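# Four arms sort items into containers by sticker color

## Task

Put every item into the container whose color matches the color of the sticker on that item.

## Robot and tools

ROBOTS. Four identical i2rt Big YAM arms, named arm1, arm2, arm3 and arm4. Each has six revolute joints, a two-finger gripper and a camera on the wrist. Fixed room cameras are cam_room_a1, cam_room_a2, cam_room_b1 and cam_room_b2; the wrist cameras are arm1_cam_wrist to arm4_cam_wrist. Reach is about 1.0 m from the joint1 axis. Feet (base_link, scene frame, metres, quaternion w,x,y,z; each foot faces its own +x): arm1 at (-0.644, +1.377, +0.914) q=(+0.682, +0.007, +0.004, +0.731); arm2 at (-0.655, -0.555, +0.928) q=(+0.747, +0.002, +0.000, -0.665); arm3 at (+0.651, -1.332, +0.868) q=(+0.663, -0.004, -0.006, -0.748); arm4 at (+0.648, +0.477, +0.879) q=(+0.687, +0.001, +0.003, +0.727).

FRAMES. Everything uses one scene frame: origin on the floor, +z up, lengths in metres. The hand point sits between the finger pads, roughly 1 cm short of the tips. The fingers extend along the hand's +z and separate along its y. hand_target is where the hand would be at the joint targets currently held. Reported hand positions can be off, more so when the arm is stretched.

move. Arguments arm1, arm2, arm3, arm4 (each optional, each its own object) and cameras. An arm not included keeps its previous command. Per arm:
- joints: absolute targets keyed joint1_rad..joint6_rad (radians) and gripper_m (fingertip gap in metres). Ranges: joint1_rad -2.879 to 2.879 (turns arm about foot, positive counter-clockwise seen from above, 0 = along foot's +x); joint2_rad 0 to 3.141 (shoulder, 0 = upper arm pointing back, positive raises then swings forward); joint3_rad 0 to 3.019 (elbow, 0 = folded); joint4_rad -1.692 to 1.57 (hand pitch, positive tips fingers up); joint5_rad -1.57 to 1.57 (hand sideways, positive to the arm's right); joint6_rad -2.094 to 2.094 (roll, positive clockwise viewed from behind); gripper_m 0 to 0.093. Done tolerances: ±0.045, ±0.14, ±0.09, ±0.055, ±0.03, ±0.035, ±0.003.
- target: one list of seven numbers [x, y, z, qw, qx, qy, qz], an absolute hand pose in the scene frame (metres), reached by a straight-line path starting at the current hand_target. When target is given, joints may contain only gripper_m.
- speed: top path speed in m/s, 0.002 to 0.5, default 0.25; only allowed with target. Rotation is capped at twice that value in rad/s.
All motions in one call start together; all hand paths in a call finish together, paced by the slowest. A path lasts 0.5 to 10 s and a call at most 15 s. Paths ignore obstacles and other arms. The controller limits each step to 100 mm and 20 degrees from the measured pose; expect a centimetre or more of error and possible overshoot near full stretch. Each joint moves at its own rate, so joint-space moves can swing wide.
cameras: list of names, or ["all"]; omitted/null gives all, [] gives none.

wait: seconds from 0 to 10, plus optional cameras; commands nothing new and returns full state. zoom_image: camera plus region [x0, y0, x1, y1] in pixels from the top-left, at most 504 by 504, on that camera's latest image. read_manual: section "licences" only; no motion. finished_scene: scene = the current scene's number; irreversible, so call it only once every item sits in its matching container and will stay there.

RESULTS. The move line lists each arm sent a motion with done or its worst status word, e.g. "move: arm1 done; arm2 time_out". joint_status and hand_status describe the last accepted action. off_target: joint stopped short and may still push. time_out: the arm's joints keep nearby targets and keep pushing; on_its_own lists uncommanded behaviour, and its "held at" values are targets, not readings. "joint command not followed" or "pose unreachable": a self/arm-collision or reach check withheld the targets (joints then say not_followed; the arm may keep trying). Arms marked "as last shown" were not commanded and show "not commanded". "pictures" gives the image order. Joint velocities are in rad/s (gripper m/s); "within noise" means at rest. Joint torques are in N m, positive toward larger joint values, with offsets and noise; torques 3 and 4 wrap at ±28. MOTOR HOT means a motor is at 85 °C; OVER-TEMPERATURE FAULT means the arm went limp and dropped for 30 to 60 s or more; afterwards keys read limit_stop_at_motor_heat and should be re-sent.

GRIPPING. On a hard object at full force gripper_m reads up to about 0.005 below the object's width (some grippers up to 0.002 above). Closed on nothing it reads 0.000 to 0.003. To squeeze firmly, aim about 0.005 below the first-contact reading (more for soft, small or round items); soft items get crushed by smaller targets. To release, command well above the reading.

CAUTIONS. A refused call (out-of-range value) or a stop cancels the rest of that reply's move, wait and finished_scene calls; an unknown key just makes that call invalid. Do not knock items off the work area or onto the floor, drop them, release them while moving, slam or push hard. Arms do not stop on contact and keep pressing; sustained pushing, holding loads or long stretches heat motors. Keep arms apart: a hard press between robots, including one gripper closing on another's fingers, ends the scene, and the collision check can react too late. Objects may be nudged occasionally, and the scene keeps running while you compose a reply, with the last command held.

Each tool is called after "Call:" in YAML: its name, and indented under it one key for each argument.

## Session

Call:
move:
  arm1: {"joints": {"joint1_rad": 1.45, "joint2_rad": 1.386, "joint3_rad": 1.27, "joint4_rad": -0.934, "joint5_rad": 0, "joint6_rad": 0}}
  arm2: {"joints": {"joint1_rad": -1.45, "joint2_rad": 1.386, "joint3_rad": 1.27, "joint4_rad": -0.934, "joint5_rad": 0, "joint6_rad": 0}}
  arm3: {"joints": {"joint1_rad": 1.45, "joint2_rad": 1.386, "joint3_rad": 1.27, "joint4_rad": -0.934, "joint5_rad": 0, "joint6_rad": 0}}
  arm4: {"joints": {"joint1_rad": -1.45, "joint2_rad": 1.386, "joint3_rad": 1.27, "joint4_rad": -0.934, "joint5_rad": 0, "joint6_rad": 0}}

Scene clock: 1.83 s.
Joint torques (N m): arm1=[-2.37 -11.16 12.36 1.74 0.07 0.01] | arm2=[1.08 -13.92 12.16 2 -0.07 0.19] | arm3=[1.38 -13.51 11.26 0.95 0.11 -0.11] | arm4=[1.08 -13.16 10.8 1.14 0.05 -0.09]
Motor temperatures (°C): arm1=[20 23 28 23 21 21 21] | arm2=[23 24 27 22 22 20 23] | arm3=[24 23 24 23 24 23 23] | arm4=[22 22 25 22 24 21 24]
Heat: arm1: hottest joint3_rad 28 °C; arm2: hottest joint3_rad 27 °C; arm3: hottest joint1_rad 24 °C; arm4: hottest joint3_rad 25 °C.
move: arm1 done; arm2 done; arm3 done; arm4 done
Joint velocities: within noise
arm1.joint_positions: joint1_rad=+1.454 joint2_rad=+1.405 joint3_rad=+1.258 joint4_rad=-0.946 joint5_rad=-0.002 joint6_rad=+0.007 gripper_m=+0.09399
arm1.joint_status: all done
arm1.hand: x=-1.1564 y=+1.4018 z=+1.1633 quat_wxyz=(-0.005, +0.969, -0.027, -0.244) (m; scene frame)
arm1.hand_target: x=-1.1596 y=+1.4041 z=+1.1798 quat_wxyz=(-0.008, +0.964, -0.025, -0.265) (m; scene frame)
arm1.hand_status: not commanded
arm2.joint_positions: joint1_rad=-1.455 joint2_rad=+1.387 joint3_rad=+1.260 joint4_rad=-0.941 joint5_rad=+0.001 joint6_rad=-0.013 gripper_m=+0.09397
arm2.joint_status: all done
arm2.hand: x=-1.1585 y=-0.6749 z=+1.1779 quat_wxyz=(-0.025, -0.962, -0.119, +0.246) (m; scene frame)
arm2.hand_target: x=-1.1618 y=-0.6783 z=+1.1846 quat_wxyz=(-0.029, -0.960, -0.115, +0.255) (m; scene frame)
arm2.hand_status: not commanded
arm3.joint_positions: joint1_rad=+1.445 joint2_rad=+1.389 joint3_rad=+1.246 joint4_rad=-0.933 joint5_rad=-0.002 joint6_rad=+0.006 gripper_m=+0.09398
arm3.joint_status: all done
arm3.hand: x=+1.1501 y=-1.4540 z=+1.1145 quat_wxyz=(-0.245, -0.120, -0.961, +0.035) (m; scene frame)
arm3.hand_target: x=+1.1563 y=-1.4531 z=+1.1274 quat_wxyz=(-0.257, -0.115, -0.959, +0.038) (m; scene frame)
arm3.hand_status: not commanded
arm4.joint_positions: joint1_rad=-1.456 joint2_rad=+1.391 joint3_rad=+1.243 joint4_rad=-0.945 joint5_rad=+0.001 joint6_rad=+0.014 gripper_m=+0.09398
arm4.joint_status: all done
arm4.hand: x=+1.1533 y=+0.5649 z=+1.1167 quat_wxyz=(-0.233, +0.077, -0.969, -0.020) (m; scene frame)
arm4.hand_target: x=+1.1617 y=+0.5695 z=+1.1338 quat_wxyz=(-0.254, +0.086, -0.963, -0.021) (m; scene frame)
arm4.hand_status: not commanded
pictures: arm1_cam_wrist, arm2_cam_wrist, arm3_cam_wrist, arm4_cam_wrist, cam_room_a1, cam_room_a2, cam_room_b1, cam_room_b2
Images, in order (width x height): arm1_cam_wrist 672x504, arm2_cam_wrist 672x504, arm3_cam_wrist 672x504, arm4_cam_wrist 672x504, cam_room_a1 672x504, cam_room_a2 672x504, cam_room_b1 672x504, cam_room_b2 672x504.

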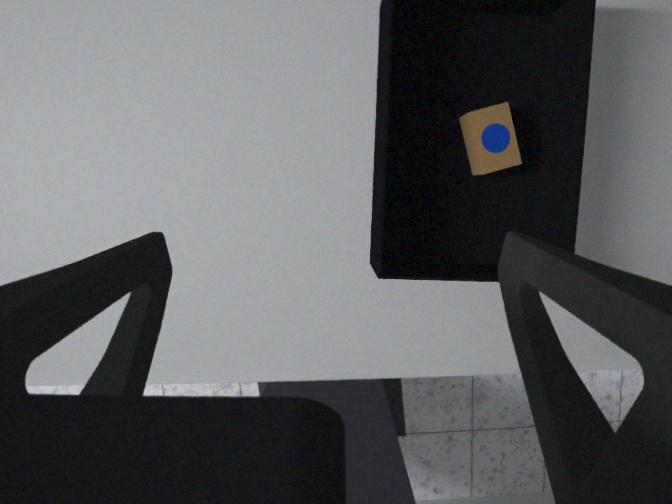

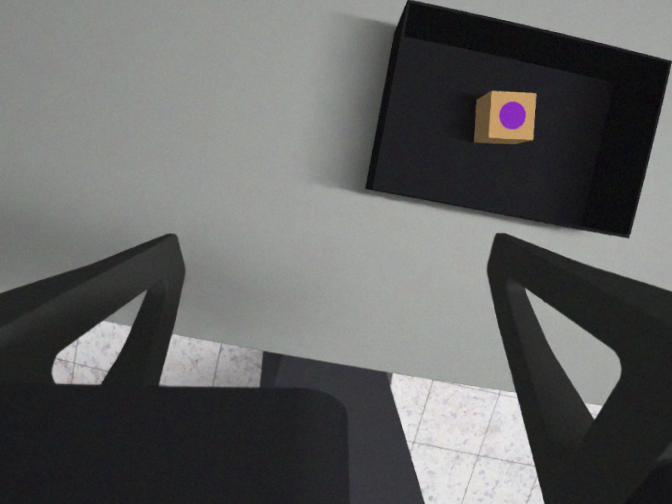

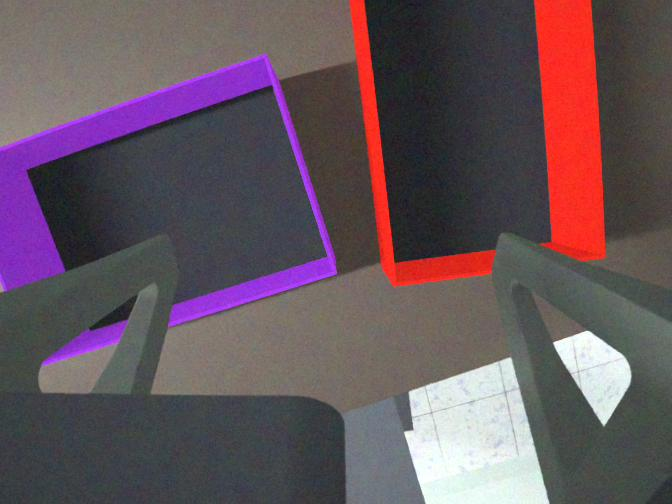

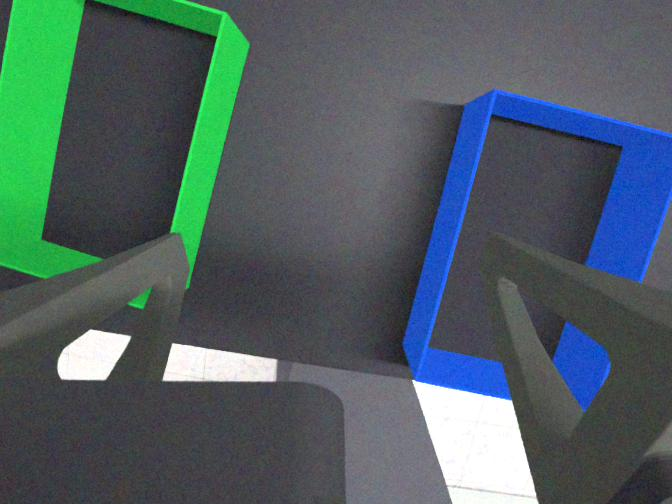

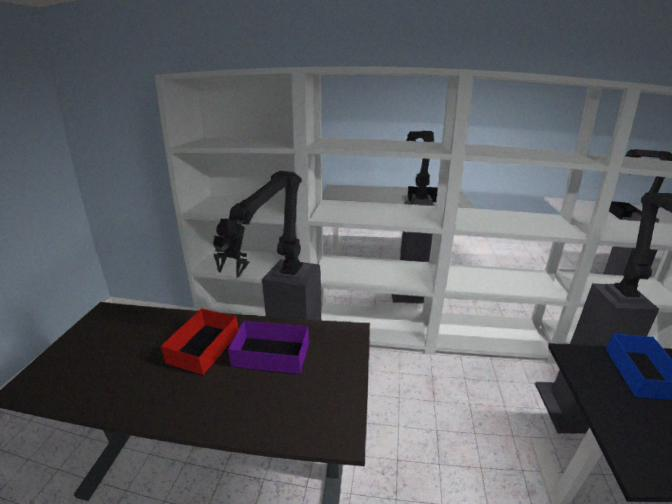

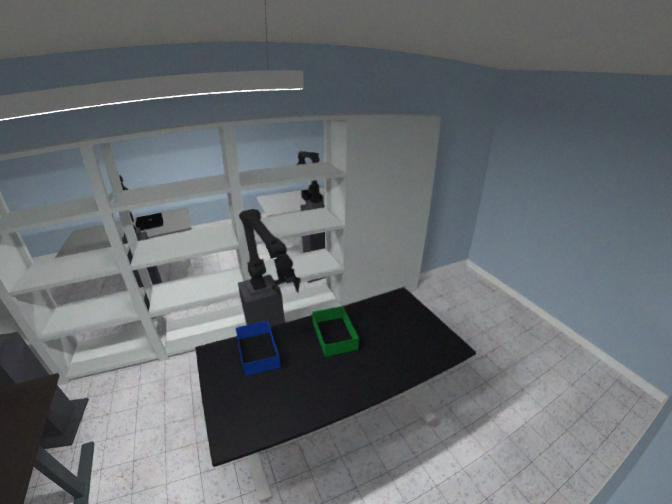

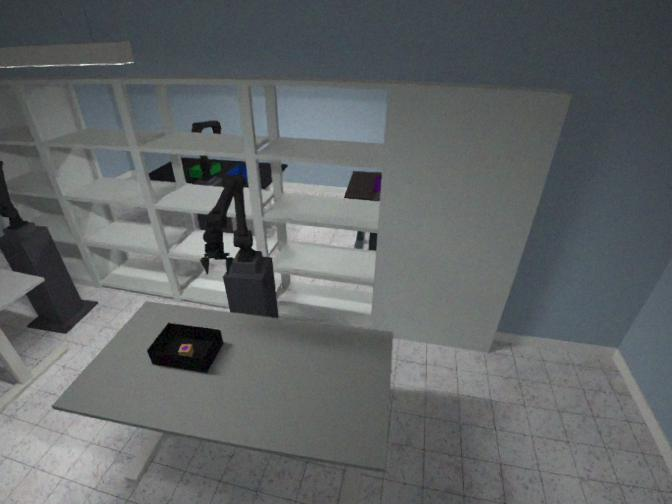

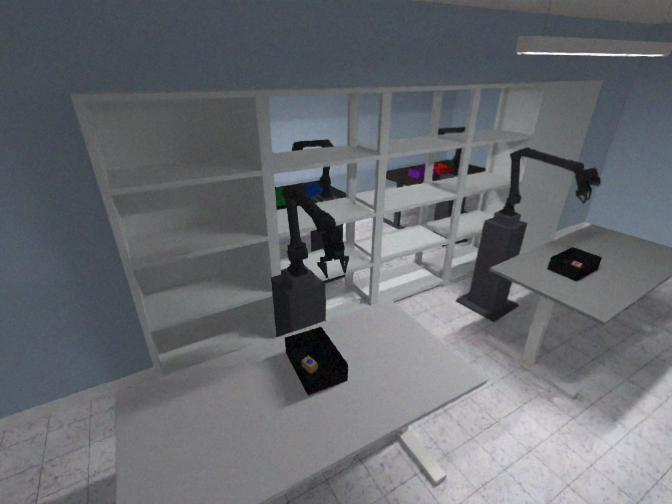

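Call:
move:
  arm1: {"target": [-1.2265, 1.6232, 0.885, -0.0226, -0.9709, -0.1020, 0.2152], "speed": 0.4}
  arm2: {"target": [-1.3288, -0.4898, 0.885, -0.0207, -0.9718, -0.0935, 0.2154], "speed": 0.4}
  arm3: {"joints": {"joint1_rad": -1.993, "joint2_rad": 0.504, "joint3_rad": 0.706, "joint4_rad": -1.336, "joint5_rad": 0, "joint6_rad": 0, "gripper_m": 0.093}}
  arm4: {"joints": {"joint1_rad": 0.905, "joint2_rad": 0.504, "joint3_rad": 0.706, "joint4_rad": -1.336, "joint5_rad": 0, "joint6_rad": 0, "gripper_m": 0.093}}
  cameras: ["arm1_cam_wrist", "arm2_cam_wrist"]

Scene clock: 21.07 s.
Joint torques (N m): arm1=[-1.14 -16.44 12.88 1.21 -0.25 -0.06] | arm2=[1.08 -21.13 12.79 1.98 -0.32 -0.09] | arm3=[0.56 0.67 8.55 0.59 -0.02 -0.1] | arm4=[1.32 0.26 8.68 0.43 0.16 -0.01]
Motor temperatures (°C): arm1=[20 24 30 23 21 21 21] | arm2=[23 25 29 22 22 20 23] | arm3=[24 24 27 23 24 23 23] | arm4=[22 23 28 22 24 21 24]
Heat: arm1: hottest joint3_rad 30 °C; arm2: hottest joint3_rad 29 °C; arm3: hottest joint3_rad 27 °C; arm4: hottest joint3_rad 28 °C.
move: arm1 off_target; arm2 off_target; arm3 done; arm4 done
Joint velocities: within noise
arm1.joint_positions: joint1_rad=+1.027 joint2_rad=+2.061 joint3_rad=+1.308 joint4_rad=-0.551 joint5_rad=-0.262 joint6_rad=-0.625 gripper_m=+0.09399
arm1.joint_status: not commanded
arm1.hand: x=-1.2000 y=+1.6137 z=+0.8632 quat_wxyz=(+0.039, +0.977, +0.091, -0.188) (m; scene frame)
arm1.hand_target: x=-1.2251 y=+1.6225 z=+0.8861 quat_wxyz=(+0.023, +0.971, +0.102, -0.215) (m; scene frame)
arm1.hand_status: off_target (0.036 m and 4.0 deg from the pose sent, 0.362 m and 15.5 deg at the start)
arm2.joint_positions: joint1_rad=-1.825 joint2_rad=+2.104 joint3_rad=+1.399 joint4_rad=-0.496 joint5_rad=-0.133 joint6_rad=-0.278 gripper_m=+0.09397
arm2.joint_status: not commanded
arm2.hand: x=-1.3038 y=-0.4882 z=+0.8736 quat_wxyz=(-0.025, -0.978, -0.081, +0.192) (m; scene frame)
arm2.hand_target: x=-1.3274 y=-0.4901 z=+0.8857 quat_wxyz=(-0.020, -0.972, -0.094, +0.215) (m; scene frame)
arm2.hand_status: off_target (0.027 m and 3.1 deg from the pose sent, 0.386 m and 4.7 deg at the start)
arm3.joint_positions: joint1_rad=-1.982 joint2_rad=+0.504 joint3_rad=+0.714 joint4_rad=-1.330 joint5_rad=+0.001 joint6_rad=+0.005 gripper_m=+0.09307
arm3.joint_status: all done
arm3.hand: x=+0.4755 y=-1.2245 z=+1.0970 quat_wxyz=(+0.052, -0.940, +0.260, +0.213) (m; scene frame)
arm3.hand_target: x=+0.4787 y=-1.2242 z=+1.0927 quat_wxyz=(+0.052, -0.941, +0.263, +0.206) (m; scene frame)
arm3.hand_status: not commanded
arm4.joint_positions: joint1_rad=+0.903 joint2_rad=+0.507 joint3_rad=+0.707 joint4_rad=-1.326 joint5_rad=-0.002 joint6_rad=+0.011 gripper_m=+0.09311
arm4.joint_status: all done
arm4.hand: x=+0.4821 y=+0.5953 z=+1.1074 quat_wxyz=(-0.062, +0.928, -0.299, -0.213) (m; scene frame)
arm4.hand_target: x=+0.4842 y=+0.5936 z=+1.1064 quat_wxyz=(-0.063, +0.931, -0.293, -0.209) (m; scene frame)
arm4.hand_status: not commanded
pictures: arm1_cam_wrist, arm2_cam_wrist
Images, in order (width x height): arm1_cam_wrist 672x504, arm2_cam_wrist 672x504.

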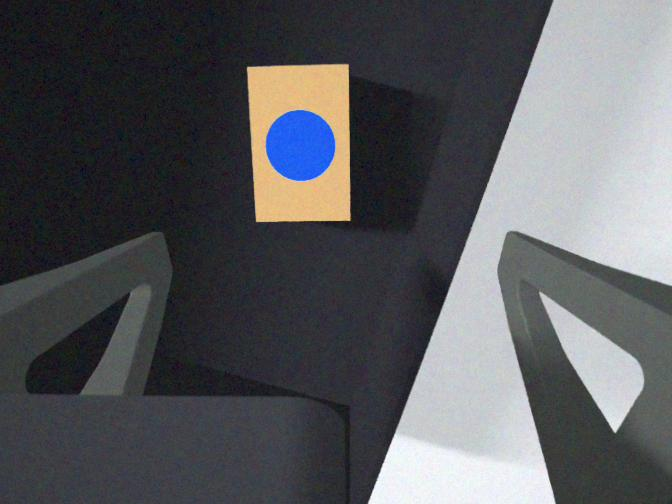

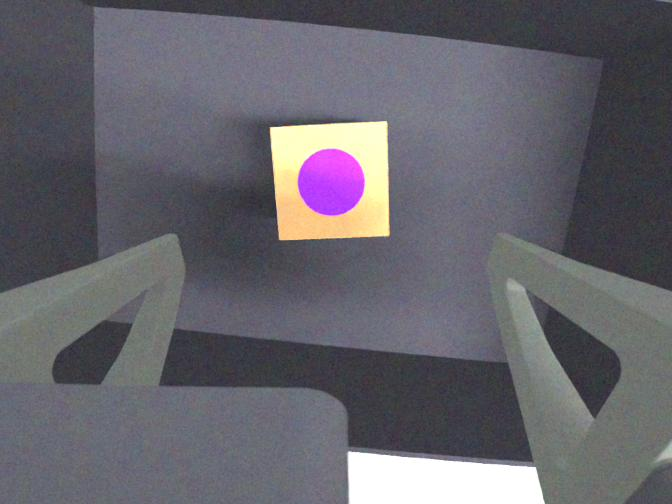

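Call:
move:
  arm1: {"target": [-1.243, 1.602, 0.755, -0.0226, -0.9709, -0.1020, 0.2152], "speed": 0.25}
  arm2: {"target": [-1.329, -0.495, 0.75, -0.0207, -0.9718, -0.0935, 0.2154], "speed": 0.25}
  cameras: ["arm1_cam_wrist", "arm2_cam_wrist"]

Scene clock: 30.13 s.
Joint torques (N m): arm1=[-0.44 -14.56 9.32 1.39 -0.44 0.09] | arm2=[1.32 -22.01 10.14 2.09 -0.29 0.04] | arm3=[0.56 0.62 8.55 0.58 -0.04 -0.1] | arm4=[1.32 0.73 8.69 0.38 0.18 -0.06]
Motor temperatures (°C): arm1=[20 24 30 23 21 21 21] | arm2=[23 25 31 22 22 20 23] | arm3=[24 23 27 23 24 23 23] | arm4=[22 22 30 22 24 21 24]
Heat: arm1: hottest joint3_rad 30 °C; arm2: hottest joint3_rad 31 °C; arm3: hottest joint3_rad 27 °C; arm4: hottest joint3_rad 30 °C.
move: arm1 off_target; arm2 off_target
Joint velocities: within noise
arm1.joint_positions: joint1_rad=+1.061 joint2_rad=+2.268 joint3_rad=+1.351 joint4_rad=-0.306 joint5_rad=-0.243 joint6_rad=-0.599 gripper_m=+0.09398
arm1.joint_status: not commanded
arm1.hand: x=-1.2345 y=+1.6101 z=+0.7713 quat_wxyz=(+0.016, +0.971, +0.099, -0.216) (m; scene frame)
arm1.hand_target: x=-1.2420 y=+1.6016 z=+0.7553 quat_wxyz=(+0.023, +0.971, +0.102, -0.215) (m; scene frame)
arm1.hand_status: off_target (0.020 m and 0.8 deg from the pose sent, 0.117 m and 4.0 deg at the start)
arm2.joint_positions: joint1_rad=-1.816 joint2_rad=+2.350 joint3_rad=+1.428 joint4_rad=-0.263 joint5_rad=-0.131 joint6_rad=-0.282 gripper_m=+0.09397
arm2.joint_status: not commanded
arm2.hand: x=-1.3110 y=-0.4921 z=+0.7484 quat_wxyz=(-0.022, -0.976, -0.088, +0.199) (m; scene frame)
arm2.hand_target: x=-1.3282 y=-0.4951 z=+0.7505 quat_wxyz=(-0.021, -0.972, -0.093, +0.215) (m; scene frame)
arm2.hand_status: off_target (0.018 m and 2.0 deg from the pose sent, 0.126 m and 3.1 deg at the start)
arm3, arm4: as last shown
pictures: arm1_cam_wrist, arm2_cam_wrist
Images, in order (width x height): arm1_cam_wrist 672x504, arm2_cam_wrist 672x504.

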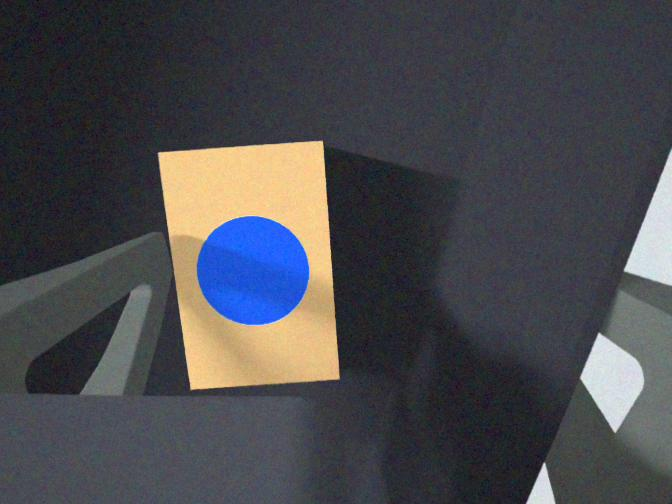

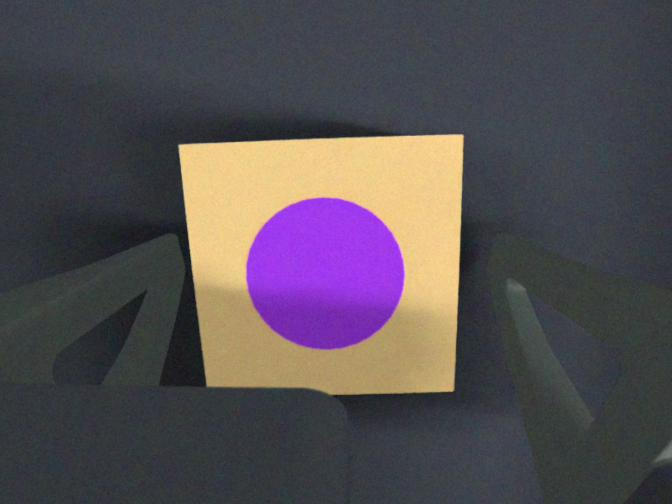

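Call:
move:
  arm1: {"target": [-1.242, 1.605, 0.90, -0.0226, -0.9709, -0.1020, 0.2152], "speed": 0.3}
  arm2: {"joints": {"gripper_m": 0.045}}
  cameras: []

Call:
move:
  arm1: {"target": [-1.24, 1.576, 0.885, -0.0226, -0.9709, -0.1020, 0.2152], "joints": {"gripper_m": 0.072}, "speed": 0.3}
  arm2: {"target": [-1.32, -0.493, 0.92, -0.0207, -0.9718, -0.0935, 0.2154], "speed": 0.3}
  cameras: ["arm1_cam_wrist", "arm2_cam_wrist"]

Scene clock: 45.43 s.
Joint torques (N m): arm1=[-0.85 -15.5 11.74 0.47 -0.24 0.07] | arm2=[1.14 -21.83 10.15 2.07 -0.27 0.03] | arm3=[0.44 0.73 8.54 0.61 -0.03 -0.1] | arm4=[0.62 0.38 8.66 0.43 0.14 -0.07]
Motor temperatures (°C): arm1=[20 24 32 23 22 21 21] | arm2=[23 26 31 22 22 20 23] | arm3=[24 23 28 23 24 23 23] | arm4=[22 22 32 22 24 21 24]
Heat: arm1: hottest joint3_rad 32 °C; arm2: hottest joint3_rad 31 °C; arm3: hottest joint3_rad 28 °C; arm4: hottest joint3_rad 32 °C.
move: arm1 off_target; arm2 off_target
Joint velocities: within noise
arm1.joint_positions: joint1_rad=+1.062 joint2_rad=+2.033 joint3_rad=+1.355 joint4_rad=-0.559 joint5_rad=-0.250 joint6_rad=-0.598 gripper_m=+0.09398
arm1.joint_status: not commanded
arm1.hand: x=-1.2300 y=+1.6071 z=+0.8963 quat_wxyz=(+0.023, +0.972, +0.098, -0.212) (m; scene frame)
arm1.hand_target: x=-1.2417 y=+1.6048 z=+0.9000 quat_wxyz=(+0.023, +0.971, +0.102, -0.215) (m; scene frame)
arm1.hand_status: off_target (0.013 m and 0.6 deg from the pose sent, 0.129 m and 0.8 deg at the start)
arm2.joint_positions: joint1_rad=-1.816 joint2_rad=+2.350 joint3_rad=+1.428 joint4_rad=-0.263 joint5_rad=-0.132 joint6_rad=-0.282 gripper_m=+0.05291
arm2.joint_status: gripper_m off_target (ended at +0.05295, target +0.04500)
arm2.hand: x=-1.3113 y=-0.4922 z=+0.7486 quat_wxyz=(-0.023, -0.976, -0.088, +0.200) (m; scene frame)
arm2.hand_target: x=-1.3283 y=-0.4951 z=+0.7506 quat_wxyz=(-0.021, -0.972, -0.093, +0.215) (m; scene frame)
arm2.hand_status: not commanded
arm3, arm4: as last shown
pictures: none
No camera images: "cameras" was empty.

Scene clock: 46.70 s.
Joint torques (N m): arm1=[-0.62 -16.03 8.58 1.55 -0.11 0.14] | arm2=[0.67 -20.19 10.07 1.14 -0.32 -0.01] | arm3=[0.38 0.91 8.54 0.61 -0.03 -0.1] | arm4=[1.14 0.32 8.65 0.39 0.13 -0.08]
Motor temperatures (°C): arm1=[20 24 32 23 22 21 21] | arm2=[23 26 31 22 22 20 23] | arm3=[24 23 28 23 24 23 23] | arm4=[22 22 32 22 24 21 24]
Heat: arm1: hottest joint3_rad 32 °C; arm2: hottest joint3_rad 31 °C; arm3: hottest joint3_rad 28 °C; arm4: hottest joint3_rad 32 °C.
move: arm1 done; arm2 off_target
Joint velocities: within noise
arm1.joint_positions: joint1_rad=+1.111 joint2_rad=+2.033 joint3_rad=+1.329 joint4_rad=-0.523 joint5_rad=-0.237 joint6_rad=-0.560 gripper_m=+0.07206
arm1.joint_status: all done
arm1.hand: x=-1.2365 y=+1.5783 z=+0.8890 quat_wxyz=(+0.024, +0.971, +0.103, -0.212) (m; scene frame)
arm1.hand_target: x=-1.2400 y=+1.5759 z=+0.8850 quat_wxyz=(+0.023, +0.971, +0.102, -0.215) (m; scene frame)
arm1.hand_status: done (0.006 m and 0.4 deg from the pose sent, 0.035 m and 0.6 deg at the start)
arm2.joint_positions: joint1_rad=-1.816 joint2_rad=+2.026 joint3_rad=+1.426 joint4_rad=-0.527 joint5_rad=-0.133 joint6_rad=-0.282 gripper_m=+0.05291
arm2.joint_status: not commanded
arm2.hand: x=-1.3219 y=-0.4917 z=+0.9316 quat_wxyz=(-0.017, -0.970, -0.089, +0.227) (m; scene frame)
arm2.hand_target: x=-1.3198 y=-0.4930 z=+0.9202 quat_wxyz=(-0.021, -0.972, -0.093, +0.216) (m; scene frame)
arm2.hand_status: off_target (0.012 m and 1.5 deg from the pose sent, 0.172 m and 2.0 deg at the start)
arm3, arm4: as last shown
pictures: arm1_cam_wrist, arm2_cam_wrist
Images, in order (width x height): arm1_cam_wrist 672x504, arm2_cam_wrist 672x504.

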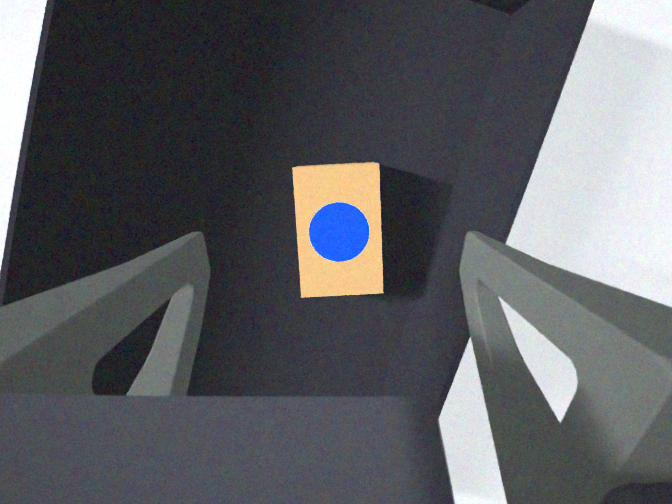

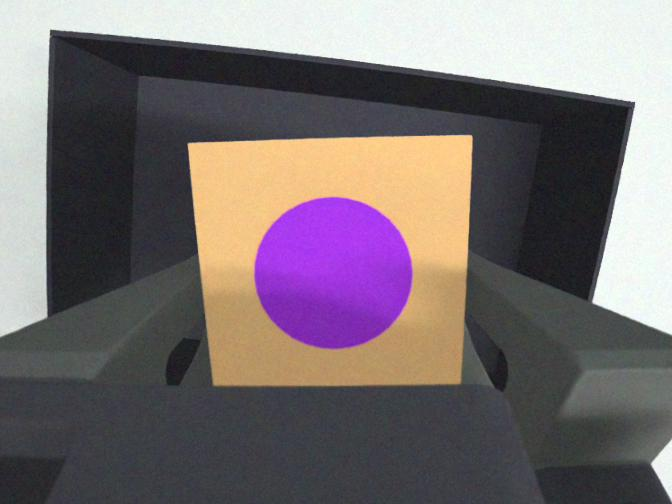

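Call:
move:
  arm1: {"target": [-1.236, 1.578, 0.758, -0.0076, -0.9757, -0.0341, 0.2163], "speed": 0.2}
  arm2: {"joints": {"joint1_rad": 0.913, "joint2_rad": 0.504, "joint3_rad": 0.706, "joint4_rad": -1.336, "joint5_rad": 0, "joint6_rad": 0}}
  cameras: ["arm1_cam_wrist", "arm2_cam_wrist"]

Scene clock: 61.23 s.
Joint torques (N m): arm1=[-0.5 -17.14 7.15 1.69 -0.05 0.12] | arm2=[1.08 -0.44 10.24 1.13 0.12 0.21] | arm3=[0.56 0.79 8.54 0.61 -0.03 -0.1] | arm4=[0.62 0.85 8.75 0.46 0.15 -0.06]
Motor temperatures (°C): arm1=[20 25 32 23 22 21 21] | arm2=[23 26 32 22 22 20 23] | arm3=[24 23 28 23 24 23 23] | arm4=[22 22 33 22 24 21 24]
Heat: arm1: hottest joint3_rad 32 °C; arm2: hottest joint3_rad 32 °C; arm3: hottest joint3_rad 28 °C; arm4: hottest joint3_rad 33 °C.
move: arm1 done; arm2 done
Joint velocities: within noise
arm1.joint_positions: joint1_rad=+1.120 joint2_rad=+2.270 joint3_rad=+1.287 joint4_rad=-0.228 joint5_rad=-0.182 joint6_rad=-0.419 gripper_m=+0.07204
arm1.joint_status: not commanded
arm1.hand: x=-1.2280 y=+1.5786 z=+0.7547 quat_wxyz=(+0.012, +0.978, +0.034, -0.206) (m; scene frame)
arm1.hand_target: x=-1.2359 y=+1.5780 z=+0.7582 quat_wxyz=(+0.008, +0.976, +0.034, -0.216) (m; scene frame)
arm1.hand_status: done (0.009 m and 1.3 deg from the pose sent, 0.131 m and 8.1 deg at the start)
arm2.joint_positions: joint1_rad=+0.908 joint2_rad=+0.506 joint3_rad=+0.717 joint4_rad=-1.323 joint5_rad=-0.003 joint6_rad=-0.015 gripper_m=+0.05287
arm2.joint_status: all done
arm2.hand: x=-0.4795 y=-0.6627 z=+1.1612 quat_wxyz=(-0.219, -0.255, -0.940, +0.060) (m; scene frame)
arm2.hand_target: x=-0.4833 y=-0.6600 z=+1.1549 quat_wxyz=(-0.209, -0.261, -0.941, +0.056) (m; scene frame)
arm2.hand_status: not commanded
arm3, arm4: as last shown
pictures: arm1_cam_wrist, arm2_cam_wrist
Images, in order (width x height): arm1_cam_wrist 672x504, arm2_cam_wrist 672x504.

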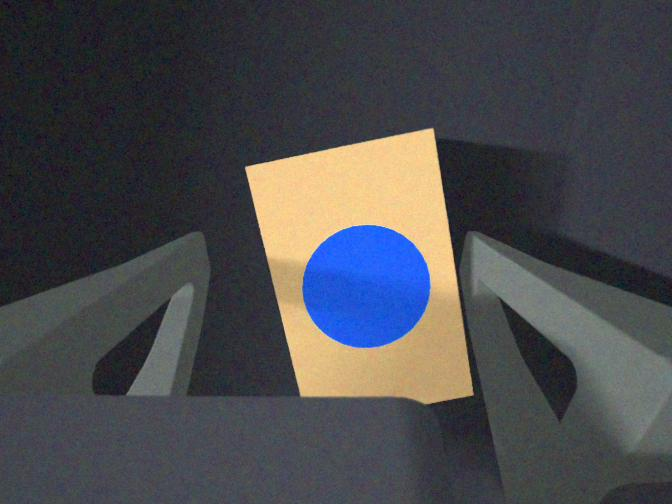

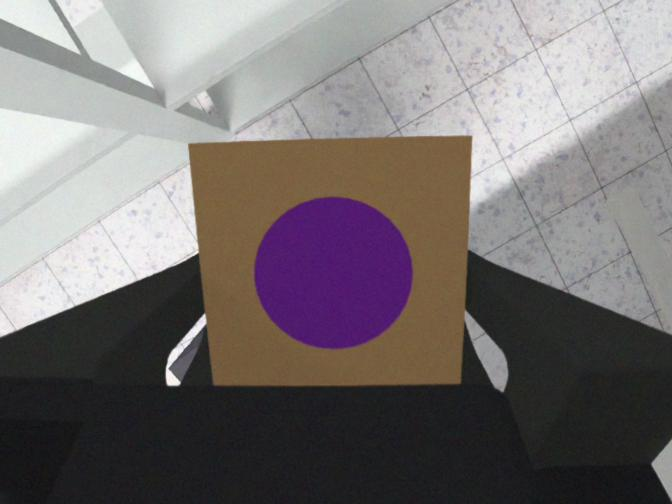

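Call:
move:
  arm1: {"joints": {"gripper_m": 0.035}}
  cameras: []

Call:
move:
  arm1: {"target": [-1.23, 1.578, 0.93, -0.0076, -0.9757, -0.0341, 0.2163], "speed": 0.3}
  arm2: {"target": [0.008, -0.945, 1.05, 0.2088, 0.2560, 0.9421, -0.0567], "speed": 0.4}
  cameras: ["arm1_cam_wrist", "arm2_cam_wrist"]

Scene clock: 65.63 s.
Joint torques (N m): arm1=[-1.32 -16.73 7.32 1.47 -0.07 0.12] | arm2=[1.08 -0.56 10.22 1.13 0.12 0.21] | arm3=[0.62 0.56 8.54 0.57 -0.03 -0.1] | arm4=[0.97 -0.03 8.88 0.46 0.11 -0.06]
Motor temperatures (°C): arm1=[20 25 31 23 22 21 21] | arm2=[23 26 32 22 22 20 24] | arm3=[24 23 28 23 24 23 23] | arm4=[22 22 33 22 24 21 24]
Heat: arm1: hottest joint3_rad 31 °C; arm2: hottest joint3_rad 32 °C; arm3: hottest joint3_rad 28 °C; arm4: hottest joint3_rad 33 °C.
move: arm1 off_target
Joint velocities: within noise
arm1.joint_positions: joint1_rad=+1.120 joint2_rad=+2.270 joint3_rad=+1.287 joint4_rad=-0.228 joint5_rad=-0.182 joint6_rad=-0.418 gripper_m=+0.04497
arm1.joint_status: gripper_m off_target (ended at +0.04500, target +0.03500)
arm1.hand: x=-1.2280 y=+1.5788 z=+0.7547 quat_wxyz=(+0.011, +0.978, +0.034, -0.206) (m; scene frame)
arm1.hand_target: x=-1.2359 y=+1.5780 z=+0.7582 quat_wxyz=(+0.008, +0.976, +0.034, -0.216) (m; scene frame)
arm1.hand_status: not commanded
arm2, arm3, arm4: as last shown
arm2.hand: x=-0.4795 y=-0.6627 z=+1.1612 quat_wxyz=(-0.219, -0.256, -0.940, +0.060) (m; scene frame)
pictures: none
No camera images: "cameras" was empty.

Scene clock: 68.00 s.
Joint torques (N m): arm1=[-1.2 -17.03 11.4 0.51 -0.16 0.07] | arm2=[1.49 -23.65 16.5 0.98 0.13 0.17] | arm3=[0.56 0.56 8.55 0.57 -0.03 -0.11] | arm4=[0.85 0.26 8.69 0.4 0.13 -0.06]
Motor temperatures (°C): arm1=[20 25 32 23 22 21 21] | arm2=[23 26 32 22 22 20 24] | arm3=[24 23 28 23 24 23 23] | arm4=[22 22 33 22 24 21 24]
Heat: arm1: hottest joint3_rad 32 °C; arm2: hottest joint3_rad 32 °C; arm3: hottest joint3_rad 28 °C; arm4: hottest joint3_rad 33 °C.
move: arm1 off_target; arm2 off_target
Joint velocities: within noise
arm1.joint_positions: joint1_rad=+1.120 joint2_rad=+1.957 joint3_rad=+1.272 joint4_rad=-0.541 joint5_rad=-0.182 joint6_rad=-0.418 gripper_m=+0.04496
arm1.joint_status: not commanded
arm1.hand: x=-1.2170 y=+1.5749 z=+0.9087 quat_wxyz=(+0.014, +0.979, +0.033, -0.200) (m; scene frame)
arm1.hand_target: x=-1.2294 y=+1.5779 z=+0.9300 quat_wxyz=(+0.008, +0.976, +0.034, -0.216) (m; scene frame)
arm1.hand_status: off_target (0.025 m and 2.1 deg from the pose sent, 0.175 m and 1.2 deg at the start)
arm2.joint_positions: joint1_rad=+0.915 joint2_rad=+2.137 joint3_rad=+1.918 joint4_rad=-0.950 joint5_rad=+0.000 joint6_rad=-0.011 gripper_m=+0.05287
arm2.joint_status: not commanded
arm2.hand: x=-0.0109 y=-0.9416 z=+1.0319 quat_wxyz=(-0.192, -0.256, -0.946, +0.052) (m; scene frame)
arm2.hand_target: x=+0.0068 y=-0.9441 z=+1.0502 quat_wxyz=(-0.210, -0.256, -0.942, +0.057) (m; scene frame)
arm2.hand_status: off_target (0.026 m and 2.0 deg from the pose sent, 0.574 m and 1.3 deg at the start)
arm3, arm4: as last shown
pictures: arm1_cam_wrist, arm2_cam_wrist
Images, in order (width x height): arm1_cam_wrist 672x504, arm2_cam_wrist 672x504.

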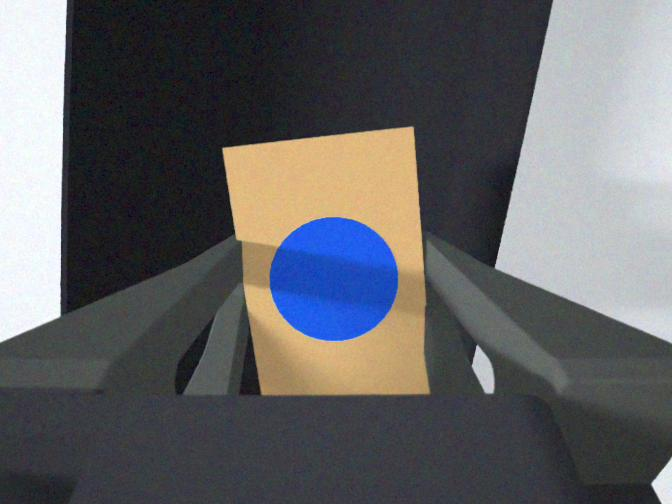

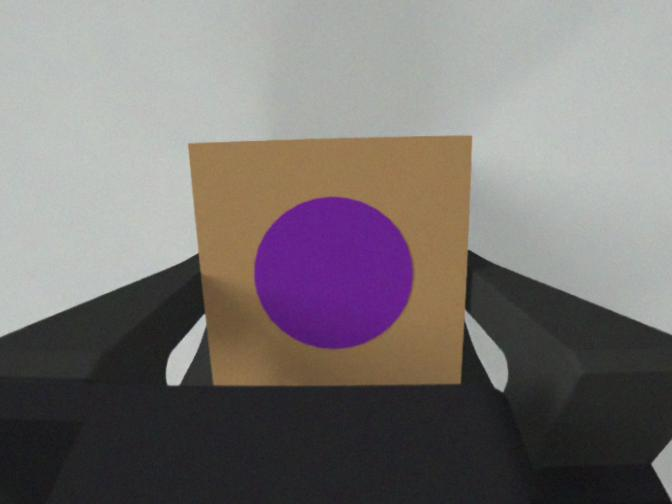

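Call:
move:
  arm1: {"joints": {"joint1_rad": -2.247, "joint2_rad": 0.504, "joint3_rad": 0.706, "joint4_rad": -1.336, "joint5_rad": 0, "joint6_rad": 0}}
  arm2: {"target": [0.008, -0.945, 1.026, 0.2088, 0.2560, 0.9421, -0.0567], "speed": 0.1}
  cameras: ["arm1_cam_wrist"]

Call:
move:
  arm2: {"joints": {"gripper_m": 0.093}}
  cameras: ["arm2_cam_wrist"]

Call:
move:
  arm1: {"target": [0.01, 0.925, 1.075, 0.2065, 0.2919, 0.9316, -0.0647], "speed": 0.4}
  arm2: {"target": [-0.45, -0.68, 1.15, 0.2088, 0.2560, 0.9421, -0.0567], "speed": 0.4}
  arm3: {"target": [0.03, -0.95, 1.11, 0.0580, -0.9406, 0.2617, 0.2085], "speed": 0.4}
  cameras: ["arm1_cam_wrist", "arm3_cam_wrist"]

Scene clock: 79.03 s.
Joint torques (N m): arm1=[-2.2 3.02 11.29 0.79 -0.09 0.13] | arm2=[1.61 -22.3 13.65 2.36 0.15 0.16] | arm3=[0.5 0.67 8.54 0.61 -0.03 -0.1] | arm4=[0.91 0.85 8.68 0.36 0.13 -0.04]
Motor temperatures (°C): arm1=[20 26 33 23 21 21 22] | arm2=[23 26 33 22 22 20 24] | arm3=[24 23 28 23 24 23 23] | arm4=[22 22 34 22 24 21 24]
Heat: arm1: hottest joint3_rad 33 °C; arm2: hottest joint3_rad 33 °C; arm3: hottest joint3_rad 28 °C; arm4: hottest joint3_rad 34 °C.
move: arm1 done; arm2 off_target
Joint velocities: within noise
arm1.joint_positions: joint1_rad=-2.241 joint2_rad=+0.505 joint3_rad=+0.704 joint4_rad=-1.326 joint5_rad=+0.002 joint6_rad=-0.007 gripper_m=+0.04495
arm1.joint_status: all done
arm1.hand: x=-0.4731 y=+1.2611 z=+1.1378 quat_wxyz=(-0.202, -0.286, -0.934, +0.068) (m; scene frame)
arm1.hand_target: x=-0.4752 y=+1.2615 z=+1.1379 quat_wxyz=(-0.199, -0.292, -0.933, +0.066) (m; scene frame)
arm1.hand_status: not commanded
arm2.joint_positions: joint1_rad=+0.915 joint2_rad=+2.138 joint3_rad=+1.918 joint4_rad=-0.933 joint5_rad=+0.000 joint6_rad=-0.011 gripper_m=+0.05287
arm2.joint_status: not commanded
arm2.hand: x=-0.0076 y=-0.9435 z=+1.0330 quat_wxyz=(-0.200, -0.256, -0.944, +0.054) (m; scene frame)
arm2.hand_target: x=+0.0074 y=-0.9444 z=+1.0262 quat_wxyz=(-0.209, -0.256, -0.942, +0.057) (m; scene frame)
arm2.hand_status: off_target (0.017 m and 1.1 deg from the pose sent, 0.020 m and 2.0 deg at the start)
arm3, arm4: as last shown
pictures: arm1_cam_wrist
Images, in order (width x height): arm1_cam_wrist 672x504.

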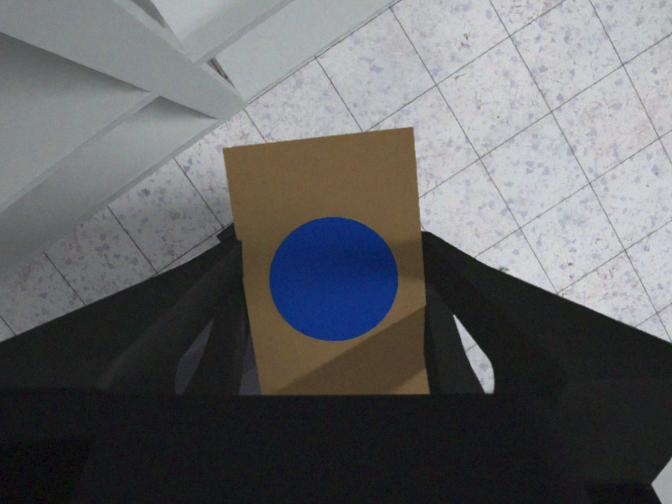

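Scene clock: 79.60 s.
Joint torques (N m): arm1=[-2.37 3.14 11.38 0.94 -0.07 0.07] | arm2=[1.55 -22.3 13.64 2.35 0.14 0.18] | arm3=[0.38 0.56 8.54 0.57 -0.03 -0.1] | arm4=[1.03 0.85 8.77 0.4 0.13 -0.07]
Motor temperatures (°C): arm1=[20 26 33 23 21 21 22] | arm2=[23 26 33 22 22 20 24] | arm3=[24 23 28 23 24 23 23] | arm4=[22 22 34 22 24 21 24]
Heat: arm1: hottest joint3_rad 33 °C; arm2: hottest joint3_rad 33 °C; arm3: hottest joint3_rad 28 °C; arm4: hottest joint3_rad 34 °C.
move: arm2 done
Joint velocities: within noise
arm1: as last shown
arm2.joint_positions: joint1_rad=+0.915 joint2_rad=+2.138 joint3_rad=+1.918 joint4_rad=-0.931 joint5_rad=+0.000 joint6_rad=-0.011 gripper_m=+0.09294
arm2.joint_status: all done
arm2.hand: x=-0.0073 y=-0.9437 z=+1.0332 quat_wxyz=(-0.201, -0.256, -0.944, +0.055) (m; scene frame)
arm2.hand_target: x=+0.0074 y=-0.9444 z=+1.0262 quat_wxyz=(-0.209, -0.256, -0.942, +0.057) (m; scene frame)
arm2.hand_status: not commanded
arm3.joint_positions: joint1_rad=-1.982 joint2_rad=+0.504 joint3_rad=+0.714 joint4_rad=-1.330 joint5_rad=+0.001 joint6_rad=+0.005 gripper_m=+0.09307
arm3.joint_status: not commanded
arm3.hand: x=+0.4755 y=-1.2245 z=+1.0970 quat_wxyz=(+0.052, -0.940, +0.260, +0.213) (m; scene frame)
arm3.hand_target: x=+0.4787 y=-1.2242 z=+1.0927 quat_wxyz=(+0.052, -0.941, +0.263, +0.206) (m; scene frame)
arm3.hand_status: not commanded
arm4.joint_positions: joint1_rad=+0.903 joint2_rad=+0.507 joint3_rad=+0.707 joint4_rad=-1.326 joint5_rad=-0.002 joint6_rad=+0.011 gripper_m=+0.09311
arm4.joint_status: not commanded
arm4.hand: x=+0.4821 y=+0.5953 z=+1.1074 quat_wxyz=(-0.062, +0.928, -0.299, -0.213) (m; scene frame)
arm4.hand_target: x=+0.4842 y=+0.5936 z=+1.1064 quat_wxyz=(-0.063, +0.931, -0.293, -0.209) (m; scene frame)
arm4.hand_status: not commanded
pictures: arm2_cam_wrist
Images, in order (width x height): arm2_cam_wrist 672x504.

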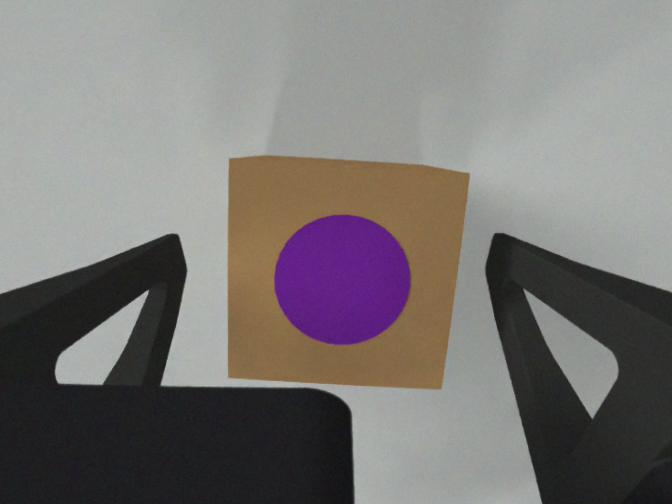

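Scene clock: 82.13 s.
Joint torques (N m): arm1=[-2.49 -21.07 17.18 0.7 -0.03 0.11] | arm2=[0.56 -1.03 10.09 1.11 -0.1 0.05] | arm3=[0.67 -23.77 13.93 0.39 0.13 -0.13] | arm4=[0.73 0.62 8.73 0.58 0.17 -0.04]
Motor temperatures (°C): arm1=[20 26 33 23 21 21 22] | arm2=[23 26 33 22 22 20 24] | arm3=[24 23 29 23 24 23 23] | arm4=[22 22 34 22 24 21 24]
Heat: arm1: hottest joint3_rad 33 °C; arm2: hottest joint3_rad 33 °C; arm3: hottest joint3_rad 29 °C; arm4: hottest joint3_rad 34 °C.
move: arm1 off_target; arm2 off_target; arm3 off_target
Joint velocities: within noise
arm1.joint_positions: joint1_rad=-2.241 joint2_rad=+2.208 joint3_rad=+2.134 joint4_rad=-1.105 joint5_rad=-0.005 joint6_rad=-0.006 gripper_m=+0.04495
arm1.joint_status: not commanded
arm1.hand: x=-0.0012 y=+0.9379 z=+1.0418 quat_wxyz=(-0.179, -0.287, -0.939, +0.057) (m; scene frame)
arm1.hand_target: x=+0.0081 y=+0.9261 z=+1.0753 quat_wxyz=(-0.207, -0.292, -0.931, +0.065) (m; scene frame)
arm1.hand_status: off_target (0.037 m and 3.5 deg from the pose sent, 0.592 m and 1.0 deg at the start)
arm2.joint_positions: joint1_rad=+0.915 joint2_rad=+0.621 joint3_rad=+0.740 joint4_rad=-1.216 joint5_rad=+0.000 joint6_rad=-0.011 gripper_m=+0.09294
arm2.joint_status: not commanded
arm2.hand: x=-0.4456 y=-0.6821 z=+1.1610 quat_wxyz=(-0.227, -0.254, -0.938, +0.062) (m; scene frame)
arm2.hand_target: x=-0.4500 y=-0.6799 z=+1.1502 quat_wxyz=(-0.209, -0.256, -0.942, +0.057) (m; scene frame)
arm2.hand_status: off_target (0.012 m and 2.2 deg from the pose sent, 0.528 m and 1.0 deg at the start)
arm3.joint_positions: joint1_rad=-1.982 joint2_rad=+1.989 joint3_rad=+1.991 joint4_rad=-1.175 joint5_rad=+0.007 joint6_rad=+0.002 gripper_m=+0.09307
arm3.joint_status: not commanded
arm3.hand: x=+0.0354 y=-0.9642 z=+1.0852 quat_wxyz=(+0.049, -0.946, +0.261, +0.188) (m; scene frame)
arm3.hand_target: x=+0.0313 y=-0.9507 z=+1.1100 quat_wxyz=(+0.058, -0.940, +0.262, +0.209) (m; scene frame)
arm3.hand_status: off_target (0.029 m and 2.6 deg from the pose sent, 0.523 m and 0.9 deg at the start)
arm4: as last shown
pictures: arm1_cam_wrist, arm3_cam_wrist
Images, in order (width x height): arm1_cam_wrist 672x504, arm3_cam_wrist 672x504.

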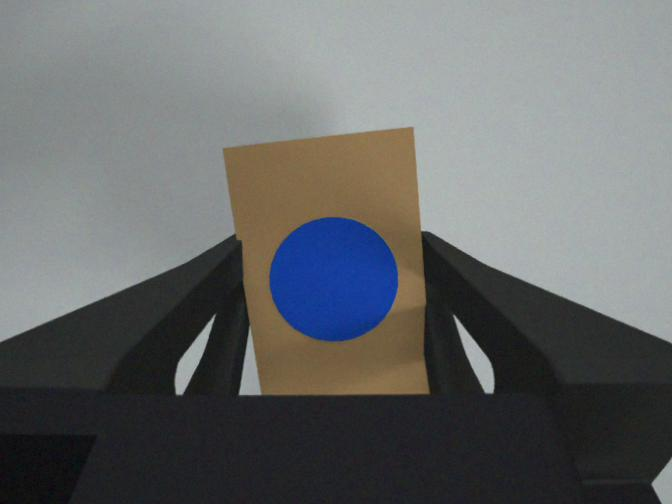

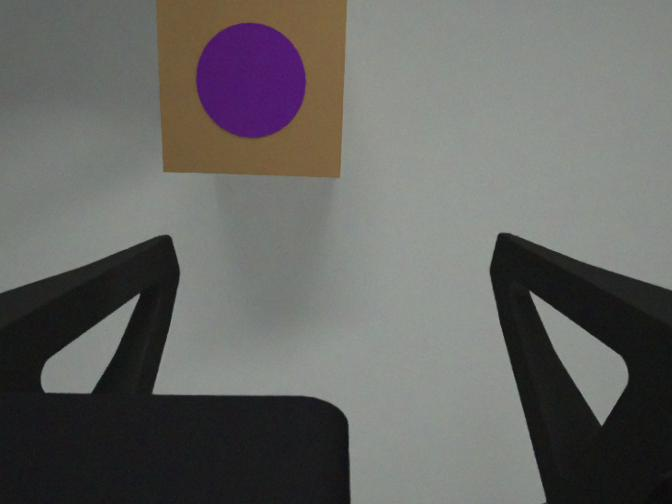

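Call:
move:
  arm1: {"target": [0.01, 0.925, 1.042, 0.2065, 0.2919, 0.9316, -0.0647], "speed": 0.1}
  arm3: {"target": [-0.0255, -0.953, 1.105, 0.0580, -0.9406, 0.2617, 0.2085], "speed": 0.2}
  cameras: ["arm1_cam_wrist", "arm3_cam_wrist"]

Call:
move:
  arm3: {"target": [-0.0255, -0.953, 1.037, 0.0580, -0.9406, 0.2617, 0.2085], "speed": 0.15}
  cameras: ["arm1_cam_wrist", "arm3_cam_wrist"]

Scene clock: 93.13 s.
Joint torques (N m): arm1=[-2.49 -20.19 12.1 1.89 -0.04 0.1] | arm2=[0.5 -1.03 10.09 1.11 -0.1 0.06] | arm3=[2.08 -25.41 13.94 0.42 0.11 0.03] | arm4=[1.14 0.62 8.73 0.42 0.16 -0.06]
Motor temperatures (°C): arm1=[20 26 34 23 21 21 22] | arm2=[23 26 33 22 22 20 23] | arm3=[24 24 31 23 24 23 23] | arm4=[22 22 34 22 24 21 24]
Heat: arm1: hottest joint3_rad 34 °C; arm2: hottest joint3_rad 33 °C; arm3: hottest joint3_rad 31 °C; arm4: hottest joint3_rad 34 °C.
move: arm1 done; arm3 off_target
Joint velocities: within noise
arm1.joint_positions: joint1_rad=-2.241 joint2_rad=+2.208 joint3_rad=+2.134 joint4_rad=-1.060 joint5_rad=-0.005 joint6_rad=-0.005 gripper_m=+0.04495
arm1.joint_status: not commanded
arm1.hand: x=+0.0073 y=+0.9321 z=+1.0461 quat_wxyz=(-0.200, -0.286, -0.935, +0.064) (m; scene frame)
arm1.hand_target: x=+0.0098 y=+0.9250 z=+1.0422 quat_wxyz=(-0.207, -0.292, -0.932, +0.065) (m; scene frame)
arm1.hand_status: done (0.009 m and 1.1 deg from the pose sent, 0.017 m and 3.5 deg at the start)
arm2, arm4: as last shown
arm2.hand: x=-0.4457 y=-0.6821 z=+1.1610 quat_wxyz=(-0.226, -0.254, -0.938, +0.062) (m; scene frame)
arm2.hand_target: x=-0.4501 y=-0.6799 z=+1.1502 quat_wxyz=(-0.209, -0.256, -0.942, +0.057) (m; scene frame)
arm3.joint_positions: joint1_rad=-1.959 joint2_rad=+2.152 joint3_rad=+2.256 joint4_rad=-1.270 joint5_rad=+0.026 joint6_rad=+0.026 gripper_m=+0.09307
arm3.joint_status: not commanded
arm3.hand: x=-0.0131 y=-0.9522 z=+1.0850 quat_wxyz=(+0.054, -0.944, +0.263, +0.190) (m; scene frame)
arm3.hand_target: x=-0.0245 y=-0.9535 z=+1.1051 quat_wxyz=(+0.058, -0.940, +0.262, +0.209) (m; scene frame)
arm3.hand_status: off_target (0.024 m and 2.3 deg from the pose sent, 0.065 m and 2.6 deg at the start)
pictures: arm1_cam_wrist, arm3_cam_wrist
Images, in order (width x height): arm1_cam_wrist 672x504, arm3_cam_wrist 672x504.

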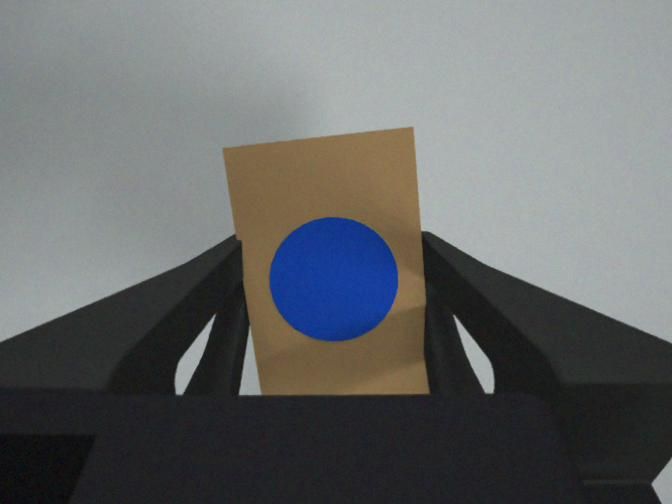

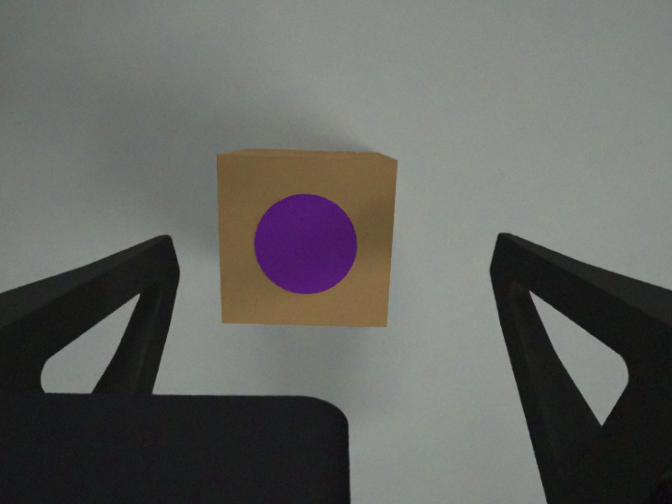

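Scene clock: 94.23 s.
Joint torques (N m): arm1=[-2.26 -20.6 11.86 1.76 -0.04 0.1] | arm2=[0.56 -0.91 10.04 1.1 -0.1 0.05] | arm3=[2.08 -26.17 9.24 1.35 0.1 0.03] | arm4=[0.85 0.32 8.66 0.46 0.18 -0.07]
Motor temperatures (°C): arm1=[20 26 34 23 21 21 22] | arm2=[23 26 33 22 22 20 23] | arm3=[24 24 31 23 24 23 23] | arm4=[22 22 34 22 24 21 24]
Heat: arm1: hottest joint3_rad 34 °C; arm2: hottest joint3_rad 33 °C; arm3: hottest joint3_rad 31 °C; arm4: hottest joint3_rad 34 °C.
move: arm3 done
Joint velocities: within noise
arm1, arm2, arm4: as last shown
arm3.joint_positions: joint1_rad=-1.959 joint2_rad=+2.150 joint3_rad=+2.120 joint4_rad=-1.109 joint5_rad=+0.026 joint6_rad=+0.026 gripper_m=+0.09307
arm3.joint_status: not commanded
arm3.hand: x=-0.0198 y=-0.9491 z=+1.0371 quat_wxyz=(+0.057, -0.942, +0.262, +0.203) (m; scene frame)
arm3.hand_target: x=-0.0254 y=-0.9530 z=+1.0371 quat_wxyz=(+0.058, -0.941, +0.262, +0.208) (m; scene frame)
arm3.hand_status: done (0.007 m and 0.7 deg from the pose sent, 0.049 m and 2.3 deg at the start)
pictures: arm1_cam_wrist, arm3_cam_wrist
Images, in order (width x height): arm1_cam_wrist 672x504, arm3_cam_wrist 672x504.

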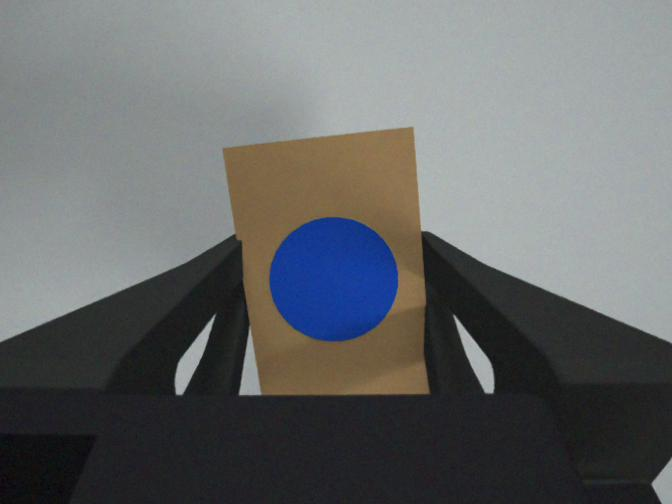

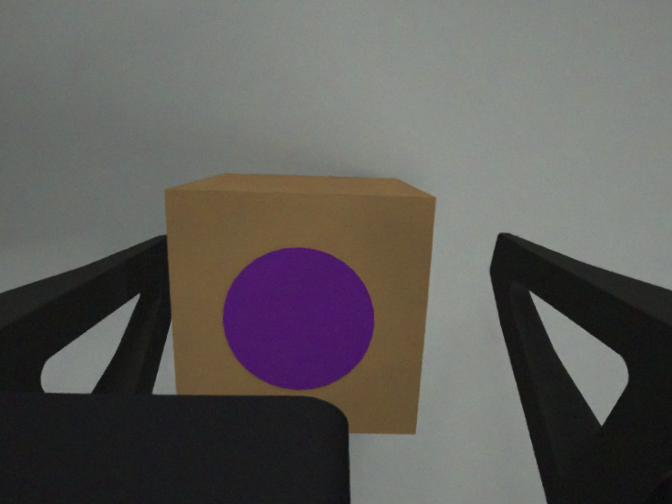

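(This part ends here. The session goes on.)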